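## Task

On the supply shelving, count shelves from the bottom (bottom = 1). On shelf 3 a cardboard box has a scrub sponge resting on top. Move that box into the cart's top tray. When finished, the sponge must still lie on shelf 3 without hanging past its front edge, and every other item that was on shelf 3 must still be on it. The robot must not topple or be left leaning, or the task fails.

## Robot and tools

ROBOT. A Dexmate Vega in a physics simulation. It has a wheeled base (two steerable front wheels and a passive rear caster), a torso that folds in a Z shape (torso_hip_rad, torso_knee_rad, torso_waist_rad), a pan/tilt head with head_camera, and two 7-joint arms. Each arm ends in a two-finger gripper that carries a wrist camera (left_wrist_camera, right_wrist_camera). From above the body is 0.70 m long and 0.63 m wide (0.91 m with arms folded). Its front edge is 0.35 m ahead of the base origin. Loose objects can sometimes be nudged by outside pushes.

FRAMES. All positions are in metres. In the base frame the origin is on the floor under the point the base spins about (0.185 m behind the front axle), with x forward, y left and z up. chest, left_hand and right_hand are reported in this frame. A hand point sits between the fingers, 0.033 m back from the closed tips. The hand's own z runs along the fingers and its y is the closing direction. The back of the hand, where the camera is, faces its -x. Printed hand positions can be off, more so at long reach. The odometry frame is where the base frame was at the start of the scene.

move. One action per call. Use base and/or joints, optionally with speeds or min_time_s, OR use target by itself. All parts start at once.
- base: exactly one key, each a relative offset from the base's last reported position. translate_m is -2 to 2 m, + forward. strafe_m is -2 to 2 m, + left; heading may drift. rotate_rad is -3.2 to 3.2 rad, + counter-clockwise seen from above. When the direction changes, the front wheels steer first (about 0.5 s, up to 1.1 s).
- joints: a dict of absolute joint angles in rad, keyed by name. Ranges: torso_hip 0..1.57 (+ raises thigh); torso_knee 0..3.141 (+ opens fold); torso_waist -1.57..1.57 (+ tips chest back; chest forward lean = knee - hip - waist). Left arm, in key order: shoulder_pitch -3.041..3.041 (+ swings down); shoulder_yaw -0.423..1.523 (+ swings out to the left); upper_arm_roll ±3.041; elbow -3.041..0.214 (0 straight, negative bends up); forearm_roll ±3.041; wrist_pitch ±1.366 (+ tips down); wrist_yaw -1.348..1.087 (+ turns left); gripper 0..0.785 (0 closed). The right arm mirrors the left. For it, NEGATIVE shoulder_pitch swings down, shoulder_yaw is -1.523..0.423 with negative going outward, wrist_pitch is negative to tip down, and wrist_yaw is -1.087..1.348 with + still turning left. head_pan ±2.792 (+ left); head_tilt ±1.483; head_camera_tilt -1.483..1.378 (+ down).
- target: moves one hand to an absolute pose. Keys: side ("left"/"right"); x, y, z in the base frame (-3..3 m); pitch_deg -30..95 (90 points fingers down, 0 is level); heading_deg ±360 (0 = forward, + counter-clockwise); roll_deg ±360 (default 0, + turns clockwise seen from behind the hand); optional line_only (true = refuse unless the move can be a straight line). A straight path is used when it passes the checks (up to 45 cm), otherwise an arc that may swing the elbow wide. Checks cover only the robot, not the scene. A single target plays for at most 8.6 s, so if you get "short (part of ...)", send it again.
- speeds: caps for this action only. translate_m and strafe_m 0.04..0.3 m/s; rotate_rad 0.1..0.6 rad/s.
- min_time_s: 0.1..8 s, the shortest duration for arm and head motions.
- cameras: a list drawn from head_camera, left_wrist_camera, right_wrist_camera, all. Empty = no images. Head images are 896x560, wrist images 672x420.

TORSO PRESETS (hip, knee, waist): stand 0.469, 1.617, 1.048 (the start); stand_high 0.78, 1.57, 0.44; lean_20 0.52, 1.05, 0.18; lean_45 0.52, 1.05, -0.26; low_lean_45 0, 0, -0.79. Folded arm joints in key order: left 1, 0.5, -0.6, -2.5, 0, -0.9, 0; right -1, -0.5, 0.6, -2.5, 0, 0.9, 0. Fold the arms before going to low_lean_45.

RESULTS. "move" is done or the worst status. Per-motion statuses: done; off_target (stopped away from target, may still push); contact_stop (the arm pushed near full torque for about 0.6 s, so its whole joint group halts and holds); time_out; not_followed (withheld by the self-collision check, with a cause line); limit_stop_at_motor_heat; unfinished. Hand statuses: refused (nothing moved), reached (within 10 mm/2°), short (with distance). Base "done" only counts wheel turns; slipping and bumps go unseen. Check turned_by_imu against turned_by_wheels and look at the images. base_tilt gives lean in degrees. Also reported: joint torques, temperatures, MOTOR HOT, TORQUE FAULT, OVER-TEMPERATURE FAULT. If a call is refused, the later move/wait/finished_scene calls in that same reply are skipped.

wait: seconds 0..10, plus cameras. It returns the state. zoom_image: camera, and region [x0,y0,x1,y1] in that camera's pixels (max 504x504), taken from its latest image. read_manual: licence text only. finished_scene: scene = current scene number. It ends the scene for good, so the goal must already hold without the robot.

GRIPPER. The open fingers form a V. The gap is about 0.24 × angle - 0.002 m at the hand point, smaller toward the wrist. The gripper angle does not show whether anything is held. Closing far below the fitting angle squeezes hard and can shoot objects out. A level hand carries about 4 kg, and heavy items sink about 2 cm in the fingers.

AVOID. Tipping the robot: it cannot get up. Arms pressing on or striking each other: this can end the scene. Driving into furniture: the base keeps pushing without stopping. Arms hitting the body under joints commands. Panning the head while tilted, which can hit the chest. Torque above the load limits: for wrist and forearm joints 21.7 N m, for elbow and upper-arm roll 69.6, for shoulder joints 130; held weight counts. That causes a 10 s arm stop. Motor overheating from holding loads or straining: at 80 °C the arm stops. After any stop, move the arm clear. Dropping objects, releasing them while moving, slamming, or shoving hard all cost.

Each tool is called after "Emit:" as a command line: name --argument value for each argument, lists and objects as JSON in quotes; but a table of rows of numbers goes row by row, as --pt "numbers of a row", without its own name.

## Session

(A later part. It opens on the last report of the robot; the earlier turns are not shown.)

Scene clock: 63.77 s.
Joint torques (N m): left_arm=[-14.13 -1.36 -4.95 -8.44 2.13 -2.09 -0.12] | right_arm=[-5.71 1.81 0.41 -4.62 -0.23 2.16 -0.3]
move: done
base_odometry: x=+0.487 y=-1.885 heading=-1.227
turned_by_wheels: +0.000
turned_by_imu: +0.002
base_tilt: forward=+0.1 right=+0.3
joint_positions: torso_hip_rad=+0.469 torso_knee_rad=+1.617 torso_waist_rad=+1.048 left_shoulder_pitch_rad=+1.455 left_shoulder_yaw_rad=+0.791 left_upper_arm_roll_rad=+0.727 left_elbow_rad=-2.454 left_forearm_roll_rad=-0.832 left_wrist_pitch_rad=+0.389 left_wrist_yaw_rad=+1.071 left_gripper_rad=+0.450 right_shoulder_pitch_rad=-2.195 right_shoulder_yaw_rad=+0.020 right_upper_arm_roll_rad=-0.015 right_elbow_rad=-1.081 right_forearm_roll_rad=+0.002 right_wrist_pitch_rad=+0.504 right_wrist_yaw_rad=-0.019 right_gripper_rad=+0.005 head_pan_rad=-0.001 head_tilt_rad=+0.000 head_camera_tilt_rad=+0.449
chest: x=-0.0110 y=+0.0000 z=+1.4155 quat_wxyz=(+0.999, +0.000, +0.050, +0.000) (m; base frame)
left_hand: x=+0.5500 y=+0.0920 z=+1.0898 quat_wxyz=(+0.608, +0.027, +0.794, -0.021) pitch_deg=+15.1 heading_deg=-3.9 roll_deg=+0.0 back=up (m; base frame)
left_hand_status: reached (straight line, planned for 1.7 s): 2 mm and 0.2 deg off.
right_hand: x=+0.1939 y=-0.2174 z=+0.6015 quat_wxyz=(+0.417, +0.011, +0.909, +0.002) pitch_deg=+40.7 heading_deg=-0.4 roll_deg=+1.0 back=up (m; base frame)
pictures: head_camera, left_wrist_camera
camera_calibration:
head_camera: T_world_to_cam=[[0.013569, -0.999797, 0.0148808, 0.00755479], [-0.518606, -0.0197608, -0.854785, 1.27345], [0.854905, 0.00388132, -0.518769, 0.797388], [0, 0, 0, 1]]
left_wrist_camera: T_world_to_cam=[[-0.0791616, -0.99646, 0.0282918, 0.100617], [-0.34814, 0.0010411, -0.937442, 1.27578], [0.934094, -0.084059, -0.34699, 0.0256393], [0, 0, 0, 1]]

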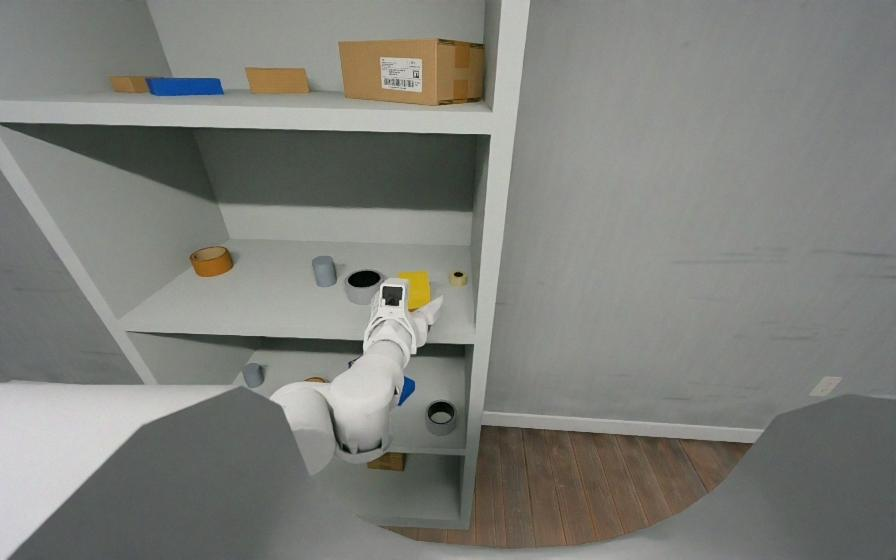

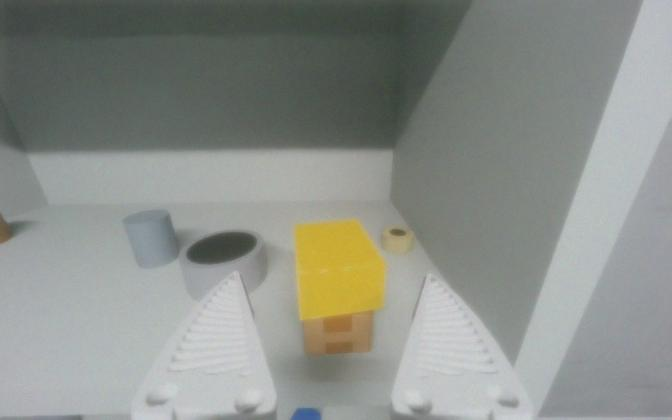

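Emit:
move --target '{"side": "left", "x": 0.55, "y": 0.074, "z": 1.06, "pitch_deg": 12, "heading_deg": 5}' --cameras '["left_wrist_camera"]'

Scene clock: 68.20 s.
Joint torques (N m): left_arm=[-5 -7.08 -1.24 -8.94 2.33 -2.72 0.33] | right_arm=[-5.7 -0.22 0.87 -3.97 -0.17 2.87 -0.21]
move: done
base_odometry: x=+0.487 y=-1.885 heading=-1.227
turned_by_wheels: +0.000
turned_by_imu: +0.001
base_tilt: forward=+0.1 right=+0.3
joint_positions: torso_hip_rad=+0.469 torso_knee_rad=+1.617 torso_waist_rad=+1.048 left_shoulder_pitch_rad=+1.542 left_shoulder_yaw_rad=+0.457 left_upper_arm_roll_rad=+0.802 left_elbow_rad=-2.234 left_forearm_roll_rad=-0.460 left_wrist_pitch_rad=+0.370 left_wrist_yaw_rad=+1.087 left_gripper_rad=+0.450 right_shoulder_pitch_rad=-2.195 right_shoulder_yaw_rad=+0.020 right_upper_arm_roll_rad=-0.015 right_elbow_rad=-1.081 right_forearm_roll_rad=+0.002 right_wrist_pitch_rad=+0.504 right_wrist_yaw_rad=-0.019 right_gripper_rad=+0.005 head_pan_rad=-0.001 head_tilt_rad=+0.000 head_camera_tilt_rad=+0.449
chest: x=-0.0110 y=+0.0000 z=+1.4155 quat_wxyz=(+0.999, +0.000, +0.050, +0.000) (m; base frame)
left_hand: x=+0.5502 y=+0.0745 z=+1.0601 quat_wxyz=(+0.628, -0.033, +0.777, +0.027) pitch_deg=+12.1 heading_deg=+4.9 roll_deg=+0.0 back=up (m; base frame)
left_hand_status: reached (straight line, planned for 1.5 s): 1 mm and 0.2 deg off.
right_hand: x=+0.1939 y=-0.2174 z=+0.6015 quat_wxyz=(+0.417, +0.011, +0.909, +0.002) pitch_deg=+40.7 heading_deg=-0.4 roll_deg=+1.0 back=up (m; base frame)
pictures: left_wrist_camera
camera_calibration:
left_wrist_camera: T_world_to_cam=[[0.0721878, -0.997011, 0.027548, 0.00156995], [-0.293917, -0.0476582, -0.954642, 1.24002], [0.953101, 0.0608167, -0.296479, -0.0611252], [0, 0, 0, 1]]

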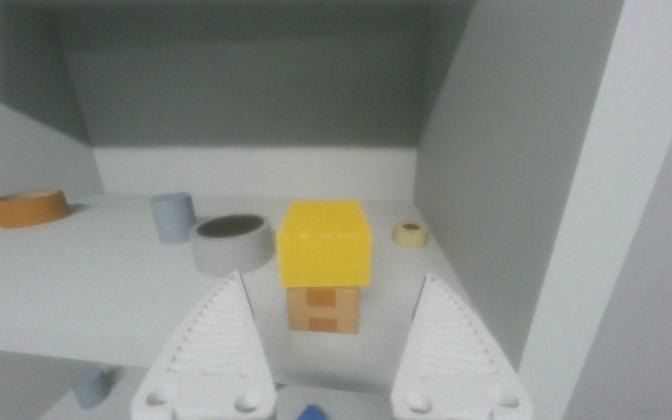

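Emit:
move --target '{"side": "left", "x": 0.635, "y": 0.088, "z": 1.056, "pitch_deg": 12, "heading_deg": 5, "line_only": true}' --cameras '["left_wrist_camera", "head_camera"]'

Scene clock: 72.10 s.
Joint torques (N m): left_arm=[-16.93 -6.59 -7.31 -8.64 1.78 -2.34 -0.14] | right_arm=[-5.77 -0.68 0.29 -5.24 -0.14 2.73 0.24]
move: done
base_odometry: x=+0.487 y=-1.885 heading=-1.227
turned_by_wheels: +0.000
turned_by_imu: +0.001
base_tilt: forward=+0.1 right=+0.3
joint_positions: torso_hip_rad=+0.469 torso_knee_rad=+1.617 torso_waist_rad=+1.048 left_shoulder_pitch_rad=+1.385 left_shoulder_yaw_rad=+0.397 left_upper_arm_roll_rad=+0.727 left_elbow_rad=-2.026 left_forearm_roll_rad=-0.540 left_wrist_pitch_rad=+0.357 left_wrist_yaw_rad=+0.973 left_gripper_rad=+0.450 right_shoulder_pitch_rad=-2.195 right_shoulder_yaw_rad=+0.020 right_upper_arm_roll_rad=-0.015 right_elbow_rad=-1.081 right_forearm_roll_rad=+0.002 right_wrist_pitch_rad=+0.504 right_wrist_yaw_rad=-0.019 right_gripper_rad=+0.005 head_pan_rad=-0.001 head_tilt_rad=+0.000 head_camera_tilt_rad=+0.449
chest: x=-0.0110 y=+0.0000 z=+1.4155 quat_wxyz=(+0.999, +0.000, +0.050, +0.000) (m; base frame)
left_hand: x=+0.6326 y=+0.0875 z=+1.0555 quat_wxyz=(+0.628, -0.033, +0.777, +0.028) pitch_deg=+12.0 heading_deg=+5.0 roll_deg=+0.1 back=up (m; base frame)
left_hand_status: reached (straight line, planned for 1.0 s): 2 mm and 0.1 deg off.
right_hand: x=+0.1939 y=-0.2174 z=+0.6015 quat_wxyz=(+0.417, +0.011, +0.909, +0.002) pitch_deg=+40.7 heading_deg=-0.4 roll_deg=+1.0 back=up (m; base frame)
pictures: head_camera, left_wrist_camera
camera_calibration:
head_camera: T_world_to_cam=[[0.013569, -0.999797, 0.0148808, 0.00755477], [-0.518606, -0.0197608, -0.854785, 1.27345], [0.854906, 0.0038813, -0.518769, 0.797388], [0, 0, 0, 1]]
left_wrist_camera: T_world_to_cam=[[0.0741415, -0.99689, 0.0266994, 0.00833844], [-0.293454, -0.0473971, -0.954797, 1.26032], [0.953094, 0.062955, -0.296056, -0.142452], [0, 0, 0, 1]]

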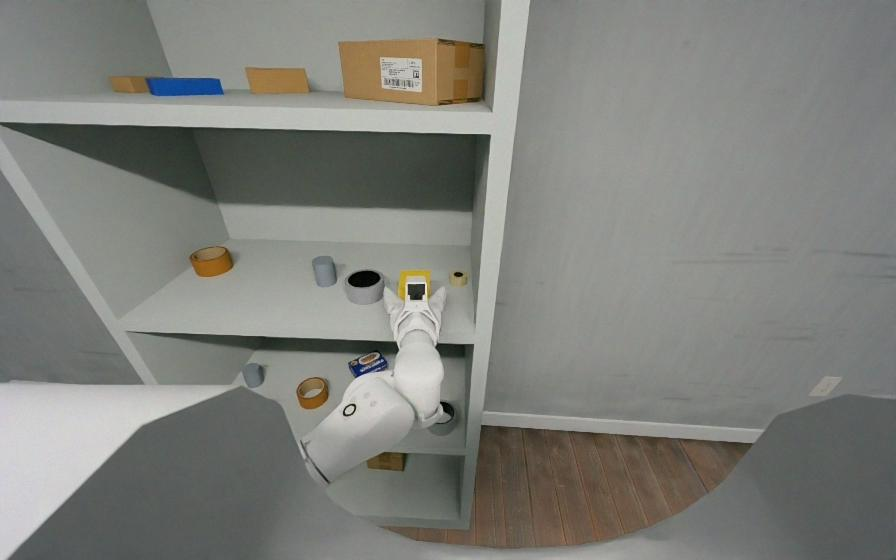

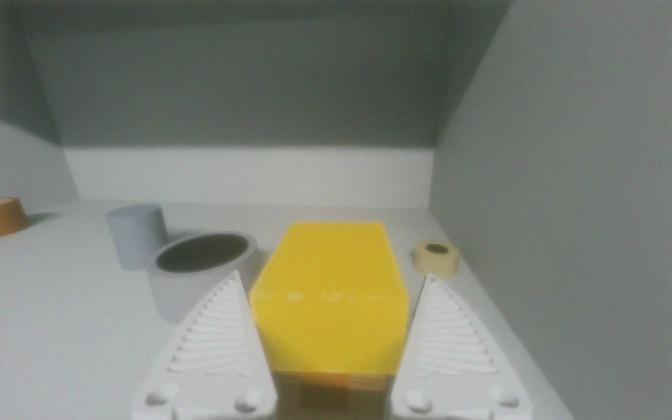

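Emit:
move --target '{"side": "left", "x": 0.635, "y": 0.087, "z": 1.072, "pitch_deg": 12, "heading_deg": 5, "line_only": true}' --cameras '[]'

Emit:
move --joints '{"left_gripper_rad": 0.25}' --min_time_s 1.0 --cameras '["left_wrist_camera", "head_camera"]'

Scene clock: 74.30 s.
Joint torques (N m): left_arm=[-17.08 -6.03 -7.39 -10.57 1.79 -2.28 0.14] | right_arm=[-6.1 0.46 0.58 -4.59 -0.38 2.39 -0.19]
move: done
base_odometry: x=+0.487 y=-1.885 heading=-1.227
turned_by_wheels: +0.000
turned_by_imu: +0.001
base_tilt: forward=+0.1 right=+0.3
joint_positions: torso_hip_rad=+0.469 torso_knee_rad=+1.617 torso_waist_rad=+1.048 left_shoulder_pitch_rad=+1.372 left_shoulder_yaw_rad=+0.394 left_upper_arm_roll_rad=+0.715 left_elbow_rad=-2.061 left_forearm_roll_rad=-0.558 left_wrist_pitch_rad=+0.403 left_wrist_yaw_rad=+0.988 left_gripper_rad=+0.450 right_shoulder_pitch_rad=-2.195 right_shoulder_yaw_rad=+0.020 right_upper_arm_roll_rad=-0.015 right_elbow_rad=-1.081 right_forearm_roll_rad=+0.002 right_wrist_pitch_rad=+0.504 right_wrist_yaw_rad=-0.019 right_gripper_rad=+0.005 head_pan_rad=-0.001 head_tilt_rad=+0.000 head_camera_tilt_rad=+0.449
chest: x=-0.0110 y=+0.0000 z=+1.4155 quat_wxyz=(+0.999, +0.000, +0.050, +0.000) (m; base frame)
left_hand: x=+0.6348 y=+0.0870 z=+1.0697 quat_wxyz=(+0.628, -0.034, +0.777, +0.028) pitch_deg=+12.1 heading_deg=+5.0 roll_deg=+0.0 back=up (m; base frame)
left_hand_status: reached (straight line, planned for 0.5 s): 2 mm and 0.1 deg off.
right_hand: x=+0.1939 y=-0.2174 z=+0.6015 quat_wxyz=(+0.417, +0.011, +0.909, +0.002) pitch_deg=+40.7 heading_deg=-0.4 roll_deg=+1.0 back=up (m; base frame)
pictures: none

"min_time_s" has no arm or head joint beside it: it slows only arm and head motions. Command such a joint too, or leave it out

Emit:
move --joints '{"left_gripper_rad": 0.25}' --cameras '["left_wrist_camera", "head_camera"]'

Scene clock: 75.13 s.
Joint torques (N m): left_arm=[-17.17 -6.51 -7.17 -10.09 1.67 -2.37 0.37] | right_arm=[-4.91 -0.29 1.21 -4.95 -0.1 3.32 -0.06]
move: done
base_odometry: x=+0.487 y=-1.885 heading=-1.227
turned_by_wheels: +0.000
turned_by_imu: +0.000
base_tilt: forward=+0.1 right=+0.4
joint_positions: torso_hip_rad=+0.469 torso_knee_rad=+1.617 torso_waist_rad=+1.048 left_shoulder_pitch_rad=+1.371 left_shoulder_yaw_rad=+0.394 left_upper_arm_roll_rad=+0.714 left_elbow_rad=-2.065 left_forearm_roll_rad=-0.560 left_wrist_pitch_rad=+0.407 left_wrist_yaw_rad=+0.989 left_gripper_rad=+0.250 right_shoulder_pitch_rad=-2.195 right_shoulder_yaw_rad=+0.020 right_upper_arm_roll_rad=-0.015 right_elbow_rad=-1.081 right_forearm_roll_rad=+0.002 right_wrist_pitch_rad=+0.504 right_wrist_yaw_rad=-0.019 right_gripper_rad=+0.005 head_pan_rad=-0.001 head_tilt_rad=+0.000 head_camera_tilt_rad=+0.449
joint_status: all done
chest: x=-0.0110 y=+0.0000 z=+1.4155 quat_wxyz=(+0.999, +0.000, +0.050, +0.000) (m; base frame)
left_hand: x=+0.6348 y=+0.0869 z=+1.0712 quat_wxyz=(+0.628, -0.034, +0.777, +0.028) pitch_deg=+12.0 heading_deg=+5.0 roll_deg=+0.0 back=up (m; base frame)
right_hand: x=+0.1939 y=-0.2174 z=+0.6015 quat_wxyz=(+0.417, +0.011, +0.909, +0.002) pitch_deg=+40.7 heading_deg=-0.4 roll_deg=+1.0 back=up (m; base frame)
pictures: head_camera, left_wrist_camera
camera_calibration:
head_camera: T_world_to_cam=[[0.0135694, -0.999797, 0.0148807, 0.00755487], [-0.518606, -0.019761, -0.854785, 1.27345], [0.854906, 0.0038817, -0.518769, 0.797388], [0, 0, 0, 1]]
left_wrist_camera: T_world_to_cam=[[0.0742964, -0.996866, 0.0271708, 0.00660535], [-0.293507, -0.0478982, -0.954756, 1.27593], [0.953065, 0.0629601, -0.296146, -0.13974], [0, 0, 0, 1]]

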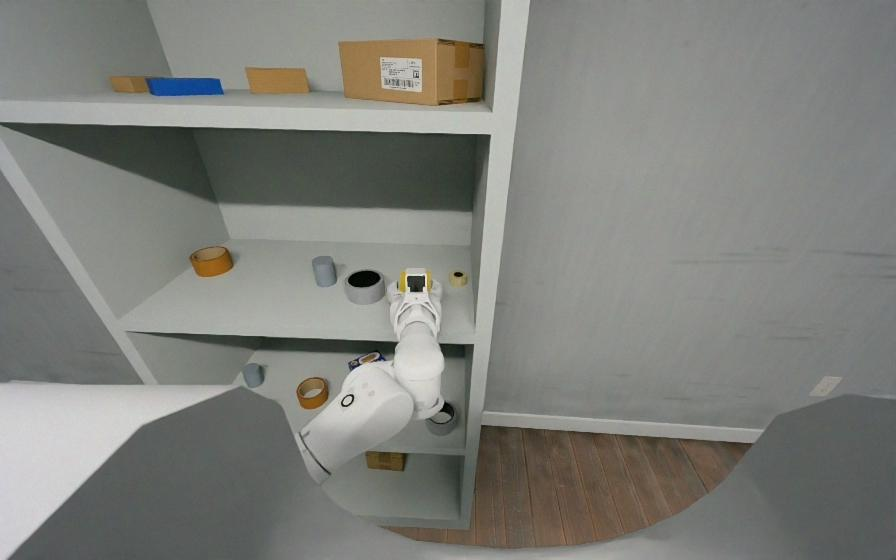

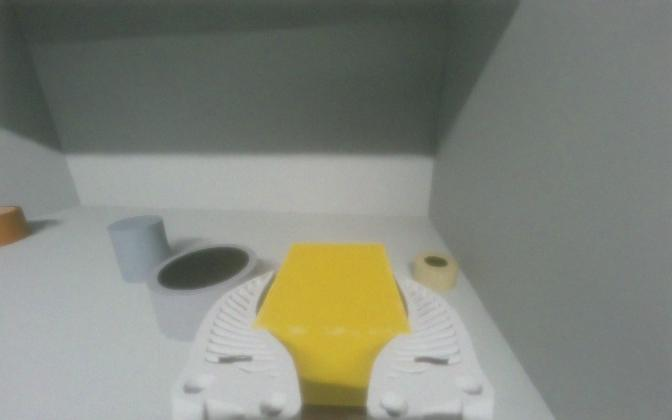

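Emit:
move --target '{"side": "left", "x": 0.635, "y": 0.087, "z": 1.13, "pitch_deg": 12, "heading_deg": 5, "line_only": true}' --cameras '["left_wrist_camera", "head_camera"]'

Scene clock: 78.10 s.
Joint torques (N m): left_arm=[-18.39 -6.46 -7.24 -10.46 1.68 -2.14 0.27] | right_arm=[-5.72 -0.68 -0.21 -4.01 -0.17 2.81 -0.1]
move: done
base_odometry: x=+0.487 y=-1.885 heading=-1.227
turned_by_wheels: +0.000
turned_by_imu: +0.001
base_tilt: forward=+0.1 right=+0.3
joint_positions: torso_hip_rad=+0.469 torso_knee_rad=+1.617 torso_waist_rad=+1.048 left_shoulder_pitch_rad=+1.324 left_shoulder_yaw_rad=+0.372 left_upper_arm_roll_rad=+0.662 left_elbow_rad=-2.206 left_forearm_roll_rad=-0.642 left_wrist_pitch_rad=+0.593 left_wrist_yaw_rad=+1.061 left_gripper_rad=+0.250 right_shoulder_pitch_rad=-2.195 right_shoulder_yaw_rad=+0.020 right_upper_arm_roll_rad=-0.015 right_elbow_rad=-1.081 right_forearm_roll_rad=+0.002 right_wrist_pitch_rad=+0.504 right_wrist_yaw_rad=-0.019 right_gripper_rad=+0.005 head_pan_rad=-0.001 head_tilt_rad=+0.000 head_camera_tilt_rad=+0.449
chest: x=-0.0110 y=+0.0000 z=+1.4155 quat_wxyz=(+0.999, +0.000, +0.050, +0.000) (m; base frame)
left_hand: x=+0.6350 y=+0.0869 z=+1.1277 quat_wxyz=(+0.628, -0.034, +0.777, +0.027) pitch_deg=+12.1 heading_deg=+5.0 roll_deg=+0.0 back=up (m; base frame)
left_hand_status: reached (straight line, planned for 0.9 s): 2 mm and 0.1 deg off.
right_hand: x=+0.1939 y=-0.2174 z=+0.6015 quat_wxyz=(+0.417, +0.011, +0.909, +0.002) pitch_deg=+40.7 heading_deg=-0.4 roll_deg=+1.0 back=up (m; base frame)
pictures: head_camera, left_wrist_camera
camera_calibration:
head_camera: T_world_to_cam=[[0.0135691, -0.999797, 0.0148808, 0.00755479], [-0.518606, -0.0197609, -0.854785, 1.27345], [0.854905, 0.00388137, -0.518769, 0.797388], [0, 0, 0, 1]]
left_wrist_camera: T_world_to_cam=[[0.0744885, -0.996846, 0.0273883, 0.00464579], [-0.293722, -0.0481778, -0.954676, 1.33003], [0.952984, 0.0630678, -0.296384, -0.12283], [0, 0, 0, 1]]

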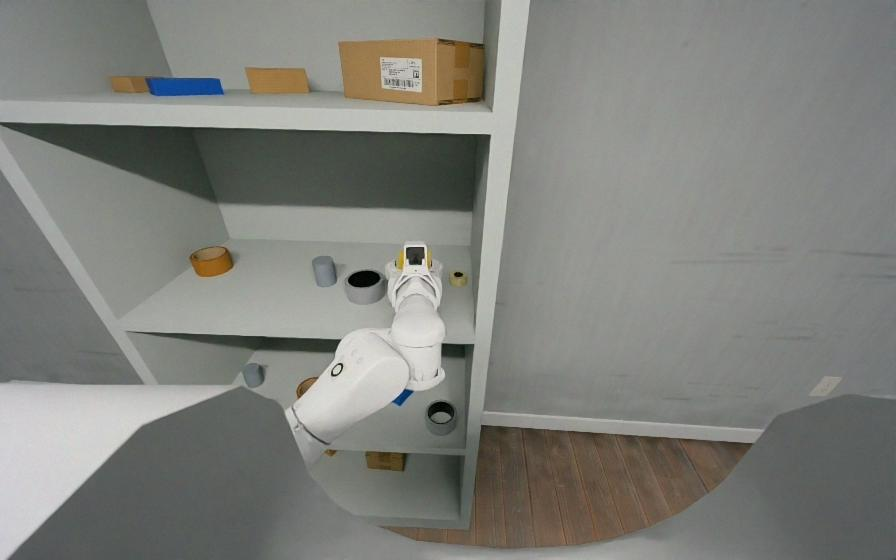

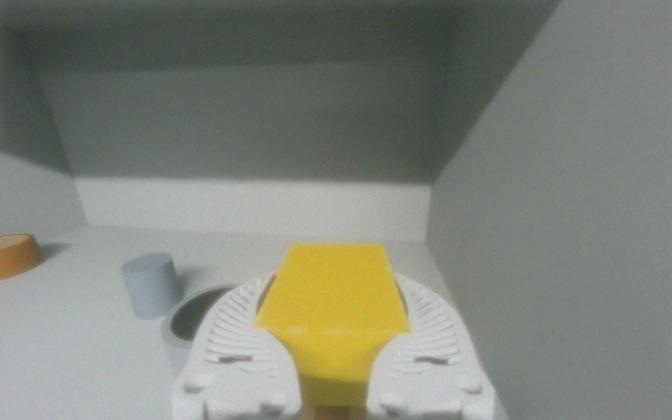

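Emit:
move --target '{"side": "left", "x": 0.68, "y": 0.44, "z": 1.12, "pitch_deg": 12, "heading_deg": 12}' --cameras '["left_wrist_camera", "head_camera"]'

Scene clock: 83.07 s.
Joint torques (N m): left_arm=[-10.77 16.24 -13.59 -6.63 0.95 -3.95 0] | right_arm=[-5.52 -0.37 0.57 -4.75 -0.21 2.33 0.1]
move: done
base_odometry: x=+0.487 y=-1.885 heading=-1.227
turned_by_wheels: +0.000
turned_by_imu: +0.001
base_tilt: forward=+0.2 right=+0.3
joint_positions: torso_hip_rad=+0.469 torso_knee_rad=+1.617 torso_waist_rad=+1.048 left_shoulder_pitch_rad=+1.606 left_shoulder_yaw_rad=+0.823 left_upper_arm_roll_rad=-0.037 left_elbow_rad=-1.990 left_forearm_roll_rad=-0.943 left_wrist_pitch_rad=+0.362 left_wrist_yaw_rad=+0.521 left_gripper_rad=+0.250 right_shoulder_pitch_rad=-2.195 right_shoulder_yaw_rad=+0.020 right_upper_arm_roll_rad=-0.015 right_elbow_rad=-1.081 right_forearm_roll_rad=+0.002 right_wrist_pitch_rad=+0.504 right_wrist_yaw_rad=-0.019 right_gripper_rad=+0.005 head_pan_rad=-0.001 head_tilt_rad=+0.000 head_camera_tilt_rad=+0.449
chest: x=-0.0110 y=+0.0000 z=+1.4155 quat_wxyz=(+0.999, +0.000, +0.050, +0.000) (m; base frame)
left_hand: x=+0.6797 y=+0.4367 z=+1.1188 quat_wxyz=(+0.625, -0.081, +0.774, +0.065) pitch_deg=+12.1 heading_deg=+11.9 roll_deg=+0.0 back=up (m; base frame)
left_hand_status: reached (straight line, planned for 2.6 s): 4 mm and 0.1 deg off.
right_hand: x=+0.1939 y=-0.2174 z=+0.6015 quat_wxyz=(+0.417, +0.011, +0.909, +0.002) pitch_deg=+40.7 heading_deg=-0.4 roll_deg=+1.0 back=up (m; base frame)
pictures: head_camera, left_wrist_camera
camera_calibration:
head_camera: T_world_to_cam=[[0.0135693, -0.999797, 0.0148807, 0.00755484], [-0.518606, -0.019761, -0.854785, 1.27345], [0.854906, 0.00388159, -0.518769, 0.797388], [0, 0, 0, 1]]
left_wrist_camera: T_world_to_cam=[[0.19442, -0.980536, 0.0274064, 0.261573], [-0.286443, -0.0834731, -0.954454, 1.36177], [0.938164, 0.177714, -0.297097, -0.229381], [0, 0, 0, 1]]

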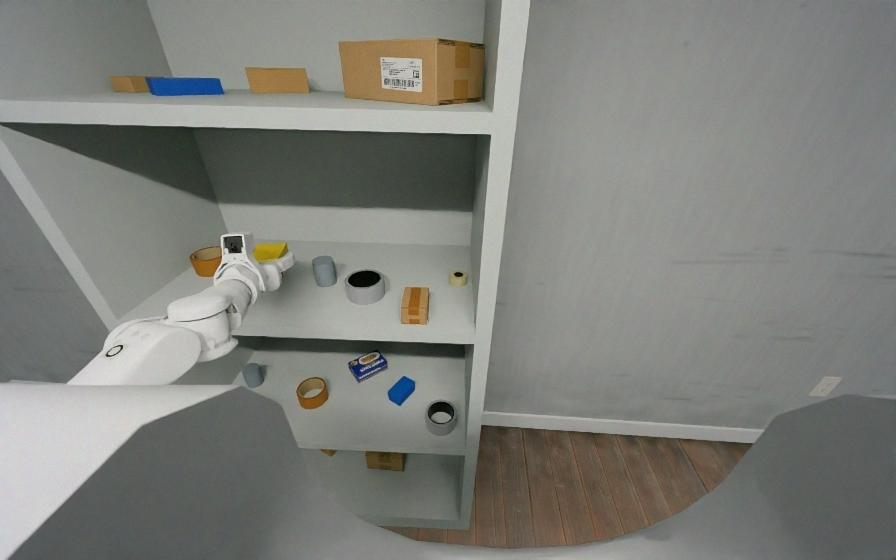

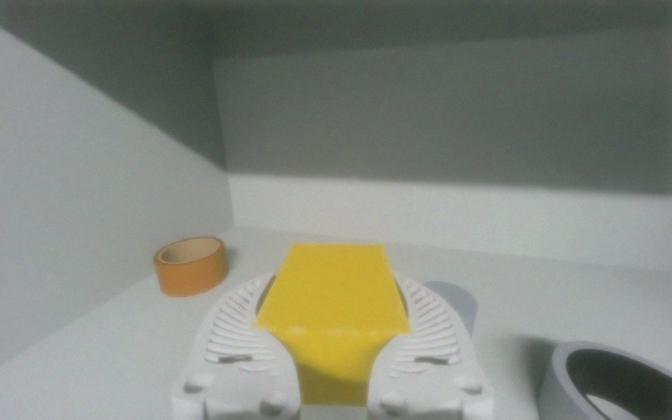

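Emit:
move --target '{"side": "left", "x": 0.685, "y": 0.455, "z": 1.05, "pitch_deg": 12, "heading_deg": 12, "line_only": true}' --cameras '["left_wrist_camera", "head_camera"]'

Emit:
move --target '{"side": "left", "x": 0.685, "y": 0.455, "z": 1.034, "pitch_deg": 12, "heading_deg": 12, "line_only": true}' --cameras '["left_wrist_camera", "head_camera"]'

Scene clock: 86.20 s.
Joint torques (N m): left_arm=[-17.19 10.28 -8.91 -6.99 1.19 -3.23 0.03] | right_arm=[-5.76 -1.59 0.57 -4.01 0.09 2.64 -0.17]
move: done
base_odometry: x=+0.487 y=-1.885 heading=-1.227
turned_by_wheels: +0.000
turned_by_imu: +0.001
base_tilt: forward=+0.2 right=+0.3
joint_positions: torso_hip_rad=+0.469 torso_knee_rad=+1.617 torso_waist_rad=+1.048 left_shoulder_pitch_rad=+1.593 left_shoulder_yaw_rad=+0.766 left_upper_arm_roll_rad=+0.054 left_elbow_rad=-1.780 left_forearm_roll_rad=-0.831 left_wrist_pitch_rad=+0.187 left_wrist_yaw_rad=+0.401 left_gripper_rad=+0.250 right_shoulder_pitch_rad=-2.195 right_shoulder_yaw_rad=+0.020 right_upper_arm_roll_rad=-0.015 right_elbow_rad=-1.081 right_forearm_roll_rad=+0.002 right_wrist_pitch_rad=+0.504 right_wrist_yaw_rad=-0.019 right_gripper_rad=+0.005 head_pan_rad=-0.001 head_tilt_rad=+0.000 head_camera_tilt_rad=+0.449
chest: x=-0.0110 y=+0.0000 z=+1.4155 quat_wxyz=(+0.999, +0.000, +0.050, +0.000) (m; base frame)
left_hand: x=+0.6848 y=+0.4548 z=+1.0514 quat_wxyz=(+0.626, -0.082, +0.773, +0.066) pitch_deg=+12.1 heading_deg=+12.0 roll_deg=+0.0 back=up (m; base frame)
left_hand_status: reached (straight line, planned for 1.0 s): 1 mm and 0.1 deg off.
right_hand: x=+0.1939 y=-0.2174 z=+0.6015 quat_wxyz=(+0.417, +0.011, +0.909, +0.002) pitch_deg=+40.7 heading_deg=-0.4 roll_deg=+1.0 back=up (m; base frame)
pictures: head_camera, left_wrist_camera
camera_calibration:
head_camera: T_world_to_cam=[[0.0135692, -0.999797, 0.0148807, 0.00755483], [-0.518606, -0.0197609, -0.854785, 1.27345], [0.854906, 0.0038815, -0.518769, 0.797388], [0, 0, 0, 1]]
left_wrist_camera: T_world_to_cam=[[0.195949, -0.980218, 0.0278801, 0.278499], [-0.28541, -0.0842089, -0.954699, 1.30023], [0.93816, 0.179115, -0.296265, -0.258915], [0, 0, 0, 1]]

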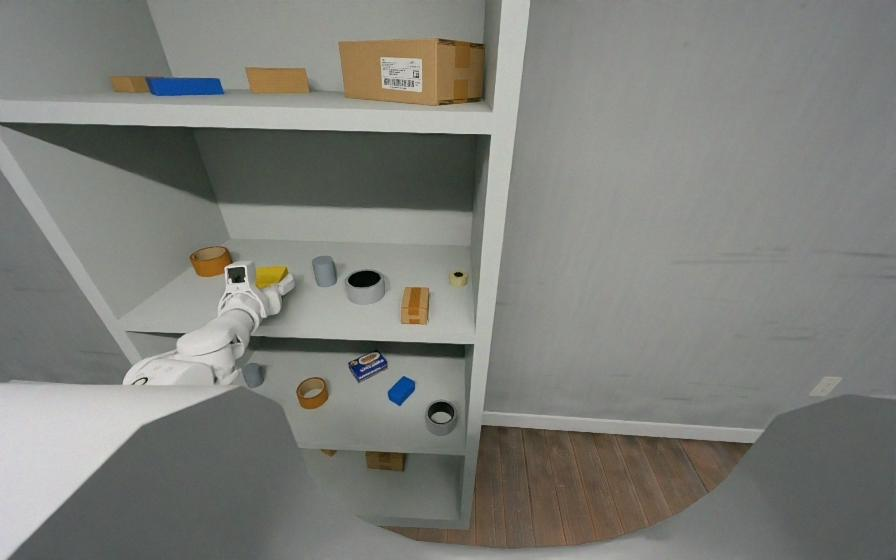

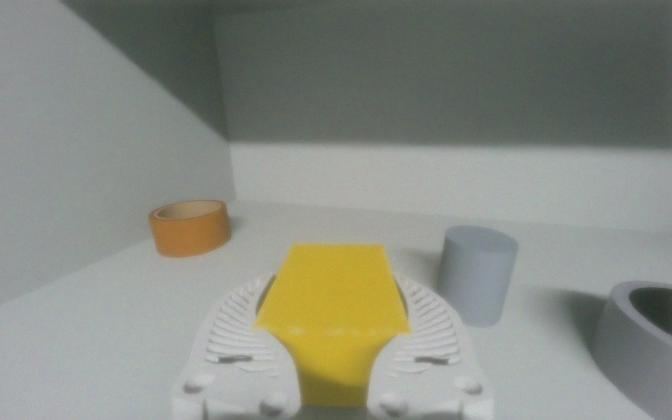

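Scene clock: 87.60 s.
Joint torques (N m): left_arm=[-17.58 10.03 -8.32 -6.54 1.17 -3.49 -0.29] | right_arm=[-4.93 -1.23 -0.13 -5.01 -0.03 3.07 0.08]
move: done
base_odometry: x=+0.487 y=-1.885 heading=-1.227
turned_by_wheels: +0.000
turned_by_imu: +0.000
base_tilt: forward=+0.2 right=+0.3
joint_positions: torso_hip_rad=+0.469 torso_knee_rad=+1.617 torso_waist_rad=+1.048 left_shoulder_pitch_rad=+1.586 left_shoulder_yaw_rad=+0.748 left_upper_arm_roll_rad=+0.078 left_elbow_rad=-1.733 left_forearm_roll_rad=-0.805 left_wrist_pitch_rad=+0.147 left_wrist_yaw_rad=+0.381 left_gripper_rad=+0.250 right_shoulder_pitch_rad=-2.195 right_shoulder_yaw_rad=+0.020 right_upper_arm_roll_rad=-0.015 right_elbow_rad=-1.081 right_forearm_roll_rad=+0.002 right_wrist_pitch_rad=+0.504 right_wrist_yaw_rad=-0.019 right_gripper_rad=+0.005 head_pan_rad=-0.001 head_tilt_rad=+0.000 head_camera_tilt_rad=+0.449
chest: x=-0.0110 y=+0.0000 z=+1.4155 quat_wxyz=(+0.999, +0.000, +0.050, +0.000) (m; base frame)
left_hand: x=+0.6848 y=+0.4551 z=+1.0354 quat_wxyz=(+0.625, -0.081, +0.773, +0.066) pitch_deg=+12.1 heading_deg=+12.0 roll_deg=+0.0 back=up (m; base frame)
left_hand_status: reached (straight line, planned for 0.5 s): 1 mm and 0.1 deg off.
right_hand: x=+0.1939 y=-0.2174 z=+0.6015 quat_wxyz=(+0.417, +0.011, +0.909, +0.002) pitch_deg=+40.7 heading_deg=-0.4 roll_deg=+1.0 back=up (m; base frame)
pictures: head_camera, left_wrist_camera
camera_calibration:
head_camera: T_world_to_cam=[[0.013569, -0.999797, 0.0148808, 0.00755477], [-0.518606, -0.0197608, -0.854785, 1.27345], [0.854906, 0.00388131, -0.518769, 0.797388], [0, 0, 0, 1]]
left_wrist_camera: T_world_to_cam=[[0.195732, -0.98027, 0.0275674, 0.279737], [-0.285511, -0.0838567, -0.9547, 1.28493], [0.938175, 0.178994, -0.296291, -0.263646], [0, 0, 0, 1]]

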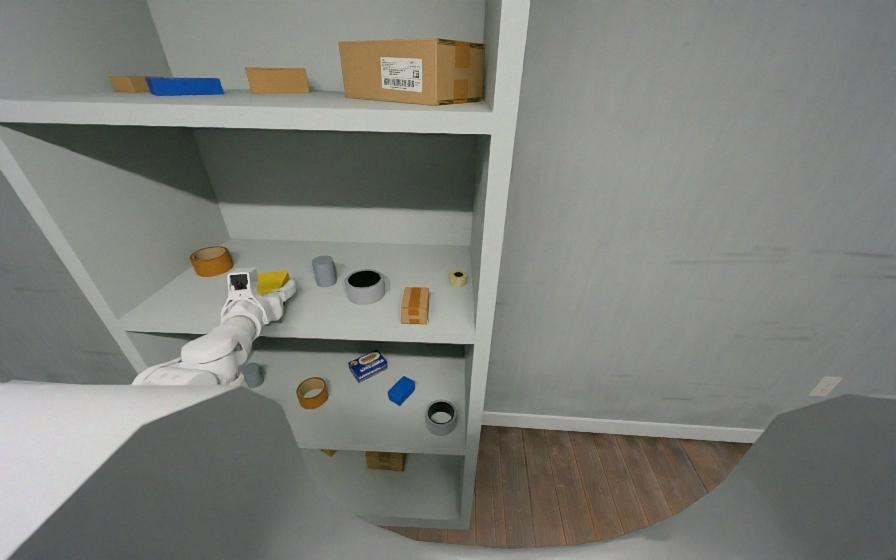

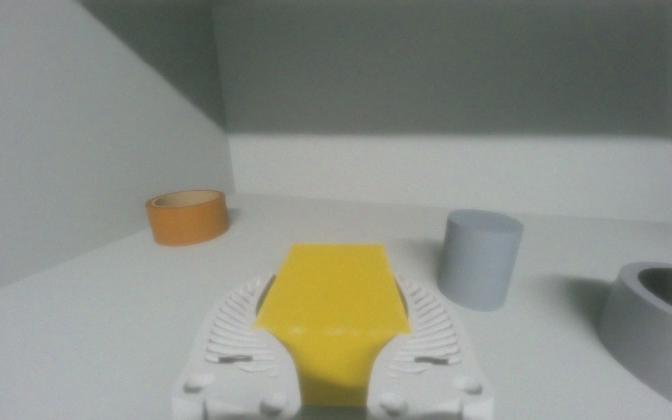

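Emit:
zoom_image --camera "head_camera" --region '[340, 240, 490, 360]'

Emit:
zoom_image --camera "head_camera" --region '[200, 230, 340, 342]'

Emit:
zoom_image --camera "left_wrist_camera" --region '[160, 230, 520, 420]'

Scaled by 3.360 from the camera's 896x560 image, which has a finer 960x600 frame.

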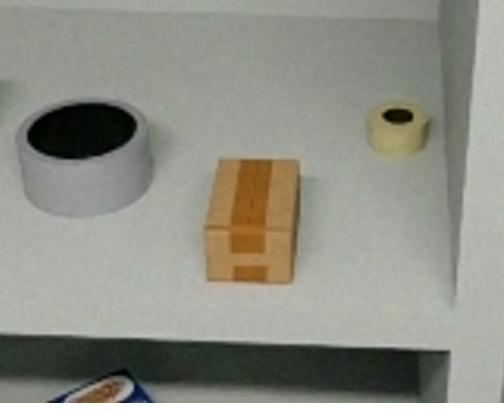

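Scaled by 3.600 from the camera's 896x560 image, which has a finer 960x600 frame.

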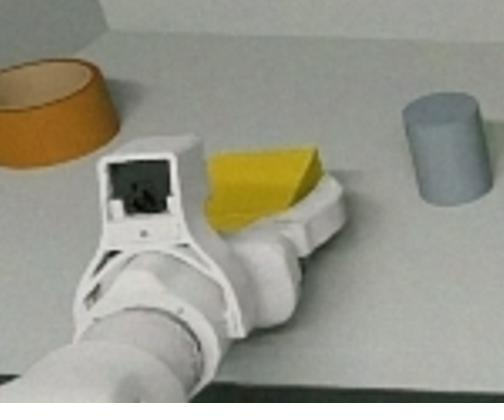

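Scaled by 1.400 from the camera's 672x420 image, which has a finer 960x600 frame.

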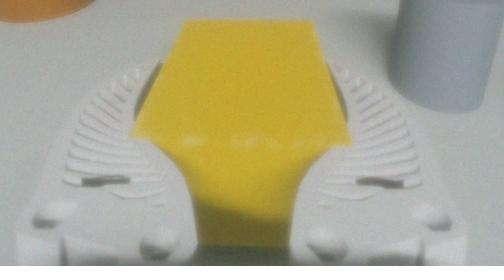

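Emit:
move --target '{"side": "left", "x": 0.685, "y": 0.455, "z": 1.024, "pitch_deg": 12, "heading_deg": 12, "line_only": true}' --cameras '["left_wrist_camera"]'

Emit:
zoom_image --camera "left_wrist_camera" --region '[160, 230, 520, 420]'

Scene clock: 89.90 s.
Joint torques (N m): left_arm=[-17.47 9.09 -8.61 -6.62 1.2 -4.17 0.09] | right_arm=[-5.9 0.99 0.22 -4.62 -0.13 2.78 -0.33]
move: done
base_odometry: x=+0.487 y=-1.885 heading=-1.227
turned_by_wheels: +0.000
turned_by_imu: +0.001
base_tilt: forward=+0.2 right=+0.2
joint_positions: torso_hip_rad=+0.469 torso_knee_rad=+1.617 torso_waist_rad=+1.048 left_shoulder_pitch_rad=+1.581 left_shoulder_yaw_rad=+0.735 left_upper_arm_roll_rad=+0.094 left_elbow_rad=-1.702 left_forearm_roll_rad=-0.790 left_wrist_pitch_rad=+0.122 left_wrist_yaw_rad=+0.369 left_gripper_rad=+0.250 right_shoulder_pitch_rad=-2.195 right_shoulder_yaw_rad=+0.020 right_upper_arm_roll_rad=-0.015 right_elbow_rad=-1.081 right_forearm_roll_rad=+0.002 right_wrist_pitch_rad=+0.504 right_wrist_yaw_rad=-0.019 right_gripper_rad=+0.005 head_pan_rad=-0.001 head_tilt_rad=+0.000 head_camera_tilt_rad=+0.449
chest: x=-0.0110 y=+0.0000 z=+1.4155 quat_wxyz=(+0.999, +0.000, +0.050, +0.000) (m; base frame)
left_hand: x=+0.6848 y=+0.4551 z=+1.0253 quat_wxyz=(+0.625, -0.081, +0.773, +0.066) pitch_deg=+12.1 heading_deg=+12.0 roll_deg=+0.0 back=up (m; base frame)
left_hand_status: reached (straight line, planned for 0.4 s): 1 mm and 0.1 deg off.
right_hand: x=+0.1939 y=-0.2174 z=+0.6015 quat_wxyz=(+0.417, +0.011, +0.909, +0.002) pitch_deg=+40.7 heading_deg=-0.4 roll_deg=+1.0 back=up (m; base frame)
pictures: left_wrist_camera
camera_calibration:
left_wrist_camera: T_world_to_cam=[[0.195648, -0.980289, 0.0274805, 0.280172], [-0.285549, -0.0837536, -0.954697, 1.27526], [0.938181, 0.178938, -0.296307, -0.266586], [0, 0, 0, 1]]

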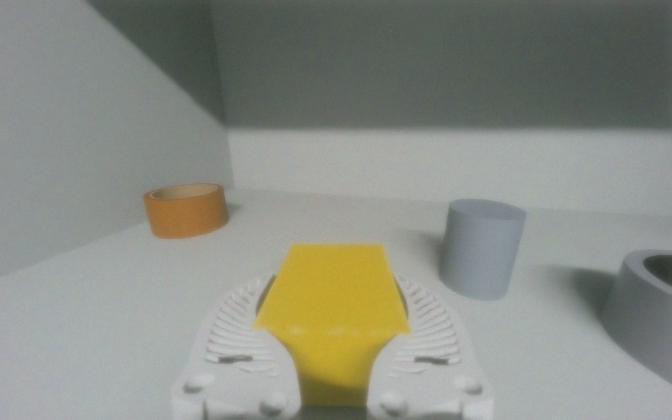

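Scaled by 1.400 from the camera's 672x420 image, which has a finer 960x600 frame.

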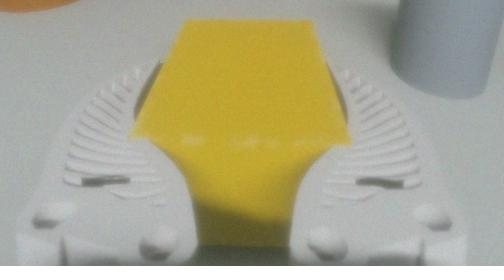

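Emit:
move --target '{"side": "left", "x": 0.685, "y": 0.455, "z": 1.015, "pitch_deg": 12, "heading_deg": 12, "line_only": true}' --cameras '["left_wrist_camera"]'

Emit:
zoom_image --camera "left_wrist_camera" --region '[160, 230, 520, 420]'

Scene clock: 91.23 s.
Joint torques (N m): left_arm=[-10.84 6.7 -2.44 -2.7 -0.31 -0.18 0.02] | right_arm=[-5.29 0.16 0.4 -4.93 -0.2 2.98 0.05]
move: done
base_odometry: x=+0.487 y=-1.885 heading=-1.227
turned_by_wheels: +0.000
turned_by_imu: +0.000
base_tilt: forward=+0.2 right=+0.3
joint_positions: torso_hip_rad=+0.469 torso_knee_rad=+1.617 torso_waist_rad=+1.048 left_shoulder_pitch_rad=+1.575 left_shoulder_yaw_rad=+0.724 left_upper_arm_roll_rad=+0.107 left_elbow_rad=-1.673 left_forearm_roll_rad=-0.776 left_wrist_pitch_rad=+0.098 left_wrist_yaw_rad=+0.358 left_gripper_rad=+0.250 right_shoulder_pitch_rad=-2.195 right_shoulder_yaw_rad=+0.020 right_upper_arm_roll_rad=-0.015 right_elbow_rad=-1.081 right_forearm_roll_rad=+0.002 right_wrist_pitch_rad=+0.504 right_wrist_yaw_rad=-0.019 right_gripper_rad=+0.005 head_pan_rad=-0.001 head_tilt_rad=+0.000 head_camera_tilt_rad=+0.449
chest: x=-0.0112 y=+0.0000 z=+1.4155 quat_wxyz=(+0.999, +0.000, +0.050, +0.000) (m; base frame)
left_hand: x=+0.6850 y=+0.4552 z=+1.0174 quat_wxyz=(+0.626, -0.081, +0.773, +0.066) pitch_deg=+11.9 heading_deg=+12.0 roll_deg=+0.0 back=up (m; base frame)
left_hand_status: reached (straight line, planned for 0.4 s): 2 mm and 0.1 deg off.
right_hand: x=+0.1939 y=-0.2174 z=+0.6016 quat_wxyz=(+0.417, +0.011, +0.909, +0.002) pitch_deg=+40.7 heading_deg=-0.4 roll_deg=+1.0 back=up (m; base frame)
pictures: left_wrist_camera
camera_calibration:
left_wrist_camera: T_world_to_cam=[[0.195652, -0.980284, 0.0276325, 0.280288], [-0.283741, -0.0835578, -0.955254, 1.26699], [0.938729, 0.179057, -0.294495, -0.271331], [0, 0, 0, 1]]

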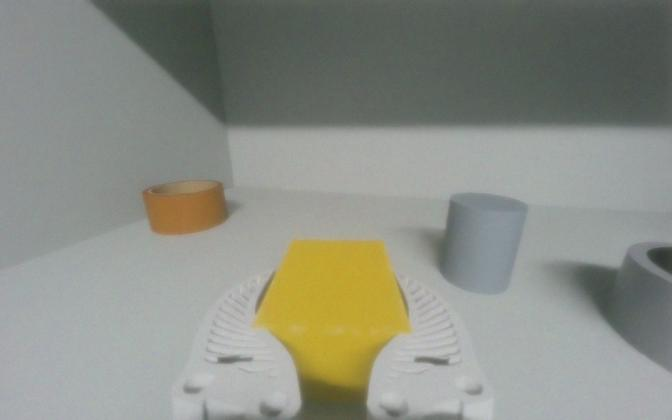

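Scaled by 1.400 from the camera's 672x420 image, which has a finer 960x600 frame.

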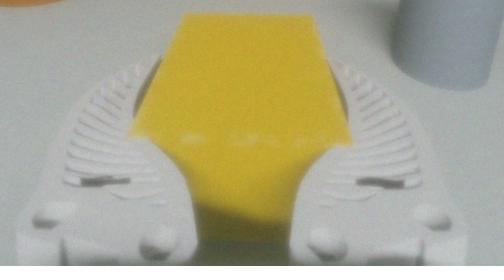

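Emit:
move --joints '{"left_gripper_rad": 0.45}' --cameras '["left_wrist_camera"]'

Scene clock: 92.50 s.
Joint torques (N m): left_arm=[-17.55 9.64 -7.7 -7.27 1.09 -3.24 -0.01] | right_arm=[-5.46 -0.38 1.57 -4.11 -0.17 2.9 -0.06]
move: done
base_odometry: x=+0.487 y=-1.885 heading=-1.227
turned_by_wheels: +0.000
turned_by_imu: +0.000
base_tilt: forward=+0.2 right=+0.3
joint_positions: torso_hip_rad=+0.469 torso_knee_rad=+1.617 torso_waist_rad=+1.048 left_shoulder_pitch_rad=+1.574 left_shoulder_yaw_rad=+0.721 left_upper_arm_roll_rad=+0.109 left_elbow_rad=-1.667 left_forearm_roll_rad=-0.774 left_wrist_pitch_rad=+0.095 left_wrist_yaw_rad=+0.356 left_gripper_rad=+0.450 right_shoulder_pitch_rad=-2.195 right_shoulder_yaw_rad=+0.020 right_upper_arm_roll_rad=-0.015 right_elbow_rad=-1.081 right_forearm_roll_rad=+0.002 right_wrist_pitch_rad=+0.504 right_wrist_yaw_rad=-0.019 right_gripper_rad=+0.005 head_pan_rad=-0.001 head_tilt_rad=+0.000 head_camera_tilt_rad=+0.449
joint_status: all done
chest: x=-0.0112 y=+0.0000 z=+1.4155 quat_wxyz=(+0.999, +0.000, +0.050, +0.000) (m; base frame)
left_hand: x=+0.6847 y=+0.4550 z=+1.0149 quat_wxyz=(+0.626, -0.081, +0.773, +0.066) pitch_deg=+12.0 heading_deg=+12.0 roll_deg=+0.0 back=up (m; base frame)
right_hand: x=+0.1939 y=-0.2174 z=+0.6016 quat_wxyz=(+0.417, +0.011, +0.909, +0.002) pitch_deg=+40.7 heading_deg=-0.4 roll_deg=+1.0 back=up (m; base frame)
pictures: left_wrist_camera
camera_calibration:
left_wrist_camera: T_world_to_cam=[[0.195566, -0.980305, 0.0274833, 0.280505], [-0.28525, -0.0836741, -0.954794, 1.26512], [0.938289, 0.178886, -0.295996, -0.269914], [0, 0, 0, 1]]

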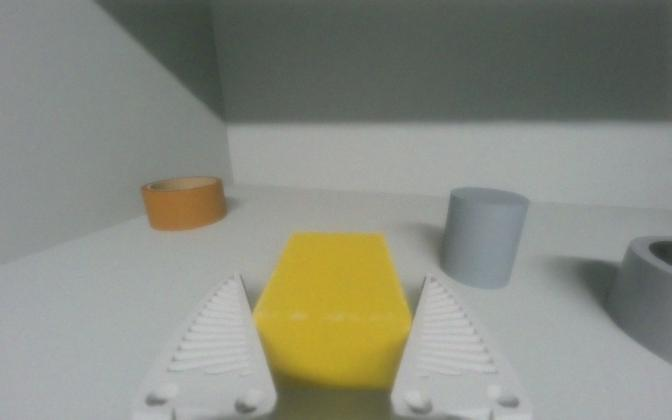

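Emit:
move --joints '{"left_gripper_rad": 0.55}' --cameras '[]'

Emit:
move --target '{"side": "left", "x": 0.55, "y": 0.42, "z": 1.03, "pitch_deg": 12, "heading_deg": 12, "line_only": true}' --cameras '["left_wrist_camera", "head_camera"]'

Scene clock: 95.67 s.
Joint torques (N m): left_arm=[-17.53 9.78 -7.78 -7.72 1.11 -4.6 -0.03] | right_arm=[-4.2 -0.05 0.8 -4.45 -0.26 3.04 -0.38]
move: done
base_odometry: x=+0.487 y=-1.885 heading=-1.227
turned_by_wheels: +0.000
turned_by_imu: +0.001
base_tilt: forward=+0.1 right=+0.3
joint_positions: torso_hip_rad=+0.469 torso_knee_rad=+1.617 torso_waist_rad=+1.048 left_shoulder_pitch_rad=+1.574 left_shoulder_yaw_rad=+0.721 left_upper_arm_roll_rad=+0.110 left_elbow_rad=-1.667 left_forearm_roll_rad=-0.774 left_wrist_pitch_rad=+0.095 left_wrist_yaw_rad=+0.355 left_gripper_rad=+0.550 right_shoulder_pitch_rad=-2.195 right_shoulder_yaw_rad=+0.020 right_upper_arm_roll_rad=-0.015 right_elbow_rad=-1.081 right_forearm_roll_rad=+0.002 right_wrist_pitch_rad=+0.504 right_wrist_yaw_rad=-0.019 right_gripper_rad=+0.005 head_pan_rad=-0.001 head_tilt_rad=+0.000 head_camera_tilt_rad=+0.449
joint_status: all done
chest: x=-0.0112 y=+0.0000 z=+1.4155 quat_wxyz=(+0.999, +0.000, +0.050, +0.000) (m; base frame)
left_hand: x=+0.6847 y=+0.4550 z=+1.0147 quat_wxyz=(+0.626, -0.081, +0.773, +0.066) pitch_deg=+12.0 heading_deg=+12.0 roll_deg=+0.0 back=up (m; base frame)
right_hand: x=+0.1939 y=-0.2174 z=+0.6016 quat_wxyz=(+0.417, +0.011, +0.909, +0.002) pitch_deg=+40.7 heading_deg=-0.4 roll_deg=+1.0 back=up (m; base frame)
pictures: none

Scene clock: 99.17 s.
Joint torques (N m): left_arm=[-1.82 13.64 -11.8 -8.64 1.55 -3.95 0.33] | right_arm=[-5.6 -0.23 0.4 -5.07 -0.04 3.5 -0.43]
move: done
base_odometry: x=+0.487 y=-1.885 heading=-1.227
turned_by_wheels: +0.000
turned_by_imu: +0.001
base_tilt: forward=+0.1 right=+0.3
joint_positions: torso_hip_rad=+0.469 torso_knee_rad=+1.617 torso_waist_rad=+1.048 left_shoulder_pitch_rad=+2.089 left_shoulder_yaw_rad=+0.775 left_upper_arm_roll_rad=-0.082 left_elbow_rad=-2.103 left_forearm_roll_rad=-0.778 left_wrist_pitch_rad=+0.020 left_wrist_yaw_rad=+0.516 left_gripper_rad=+0.550 right_shoulder_pitch_rad=-2.195 right_shoulder_yaw_rad=+0.020 right_upper_arm_roll_rad=-0.015 right_elbow_rad=-1.081 right_forearm_roll_rad=+0.002 right_wrist_pitch_rad=+0.504 right_wrist_yaw_rad=-0.019 right_gripper_rad=+0.005 head_pan_rad=-0.001 head_tilt_rad=+0.000 head_camera_tilt_rad=+0.449
chest: x=-0.0112 y=+0.0000 z=+1.4155 quat_wxyz=(+0.999, +0.000, +0.050, +0.000) (m; base frame)
left_hand: x=+0.5513 y=+0.4203 z=+1.0291 quat_wxyz=(+0.625, -0.081, +0.773, +0.066) pitch_deg=+12.1 heading_deg=+12.0 roll_deg=+0.0 back=up (m; base frame)
left_hand_status: reached (straight line, planned for 2.0 s): 2 mm and 0.1 deg off.
right_hand: x=+0.1939 y=-0.2174 z=+0.6016 quat_wxyz=(+0.417, +0.011, +0.909, +0.002) pitch_deg=+40.7 heading_deg=-0.4 roll_deg=+1.0 back=up (m; base frame)
pictures: head_camera, left_wrist_camera
camera_calibration:
head_camera: T_world_to_cam=[[0.0135651, -0.999797, 0.0148843, 0.0075526], [-0.518386, -0.0197608, -0.854919, 1.27354], [0.855039, 0.00388123, -0.518549, 0.797276], [0, 0, 0, 1]]
left_wrist_camera: T_world_to_cam=[[0.195533, -0.980309, 0.0275767, 0.272116], [-0.285521, -0.0838065, -0.954701, 1.2379], [0.938213, 0.178802, -0.296286, -0.133899], [0, 0, 0, 1]]

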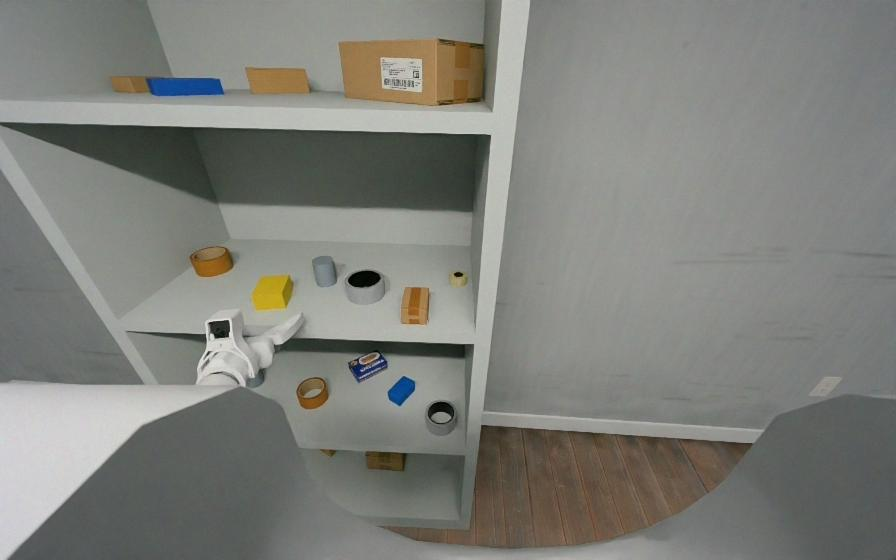

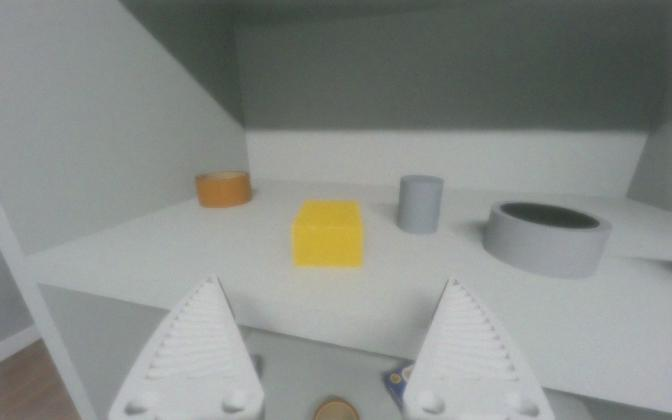

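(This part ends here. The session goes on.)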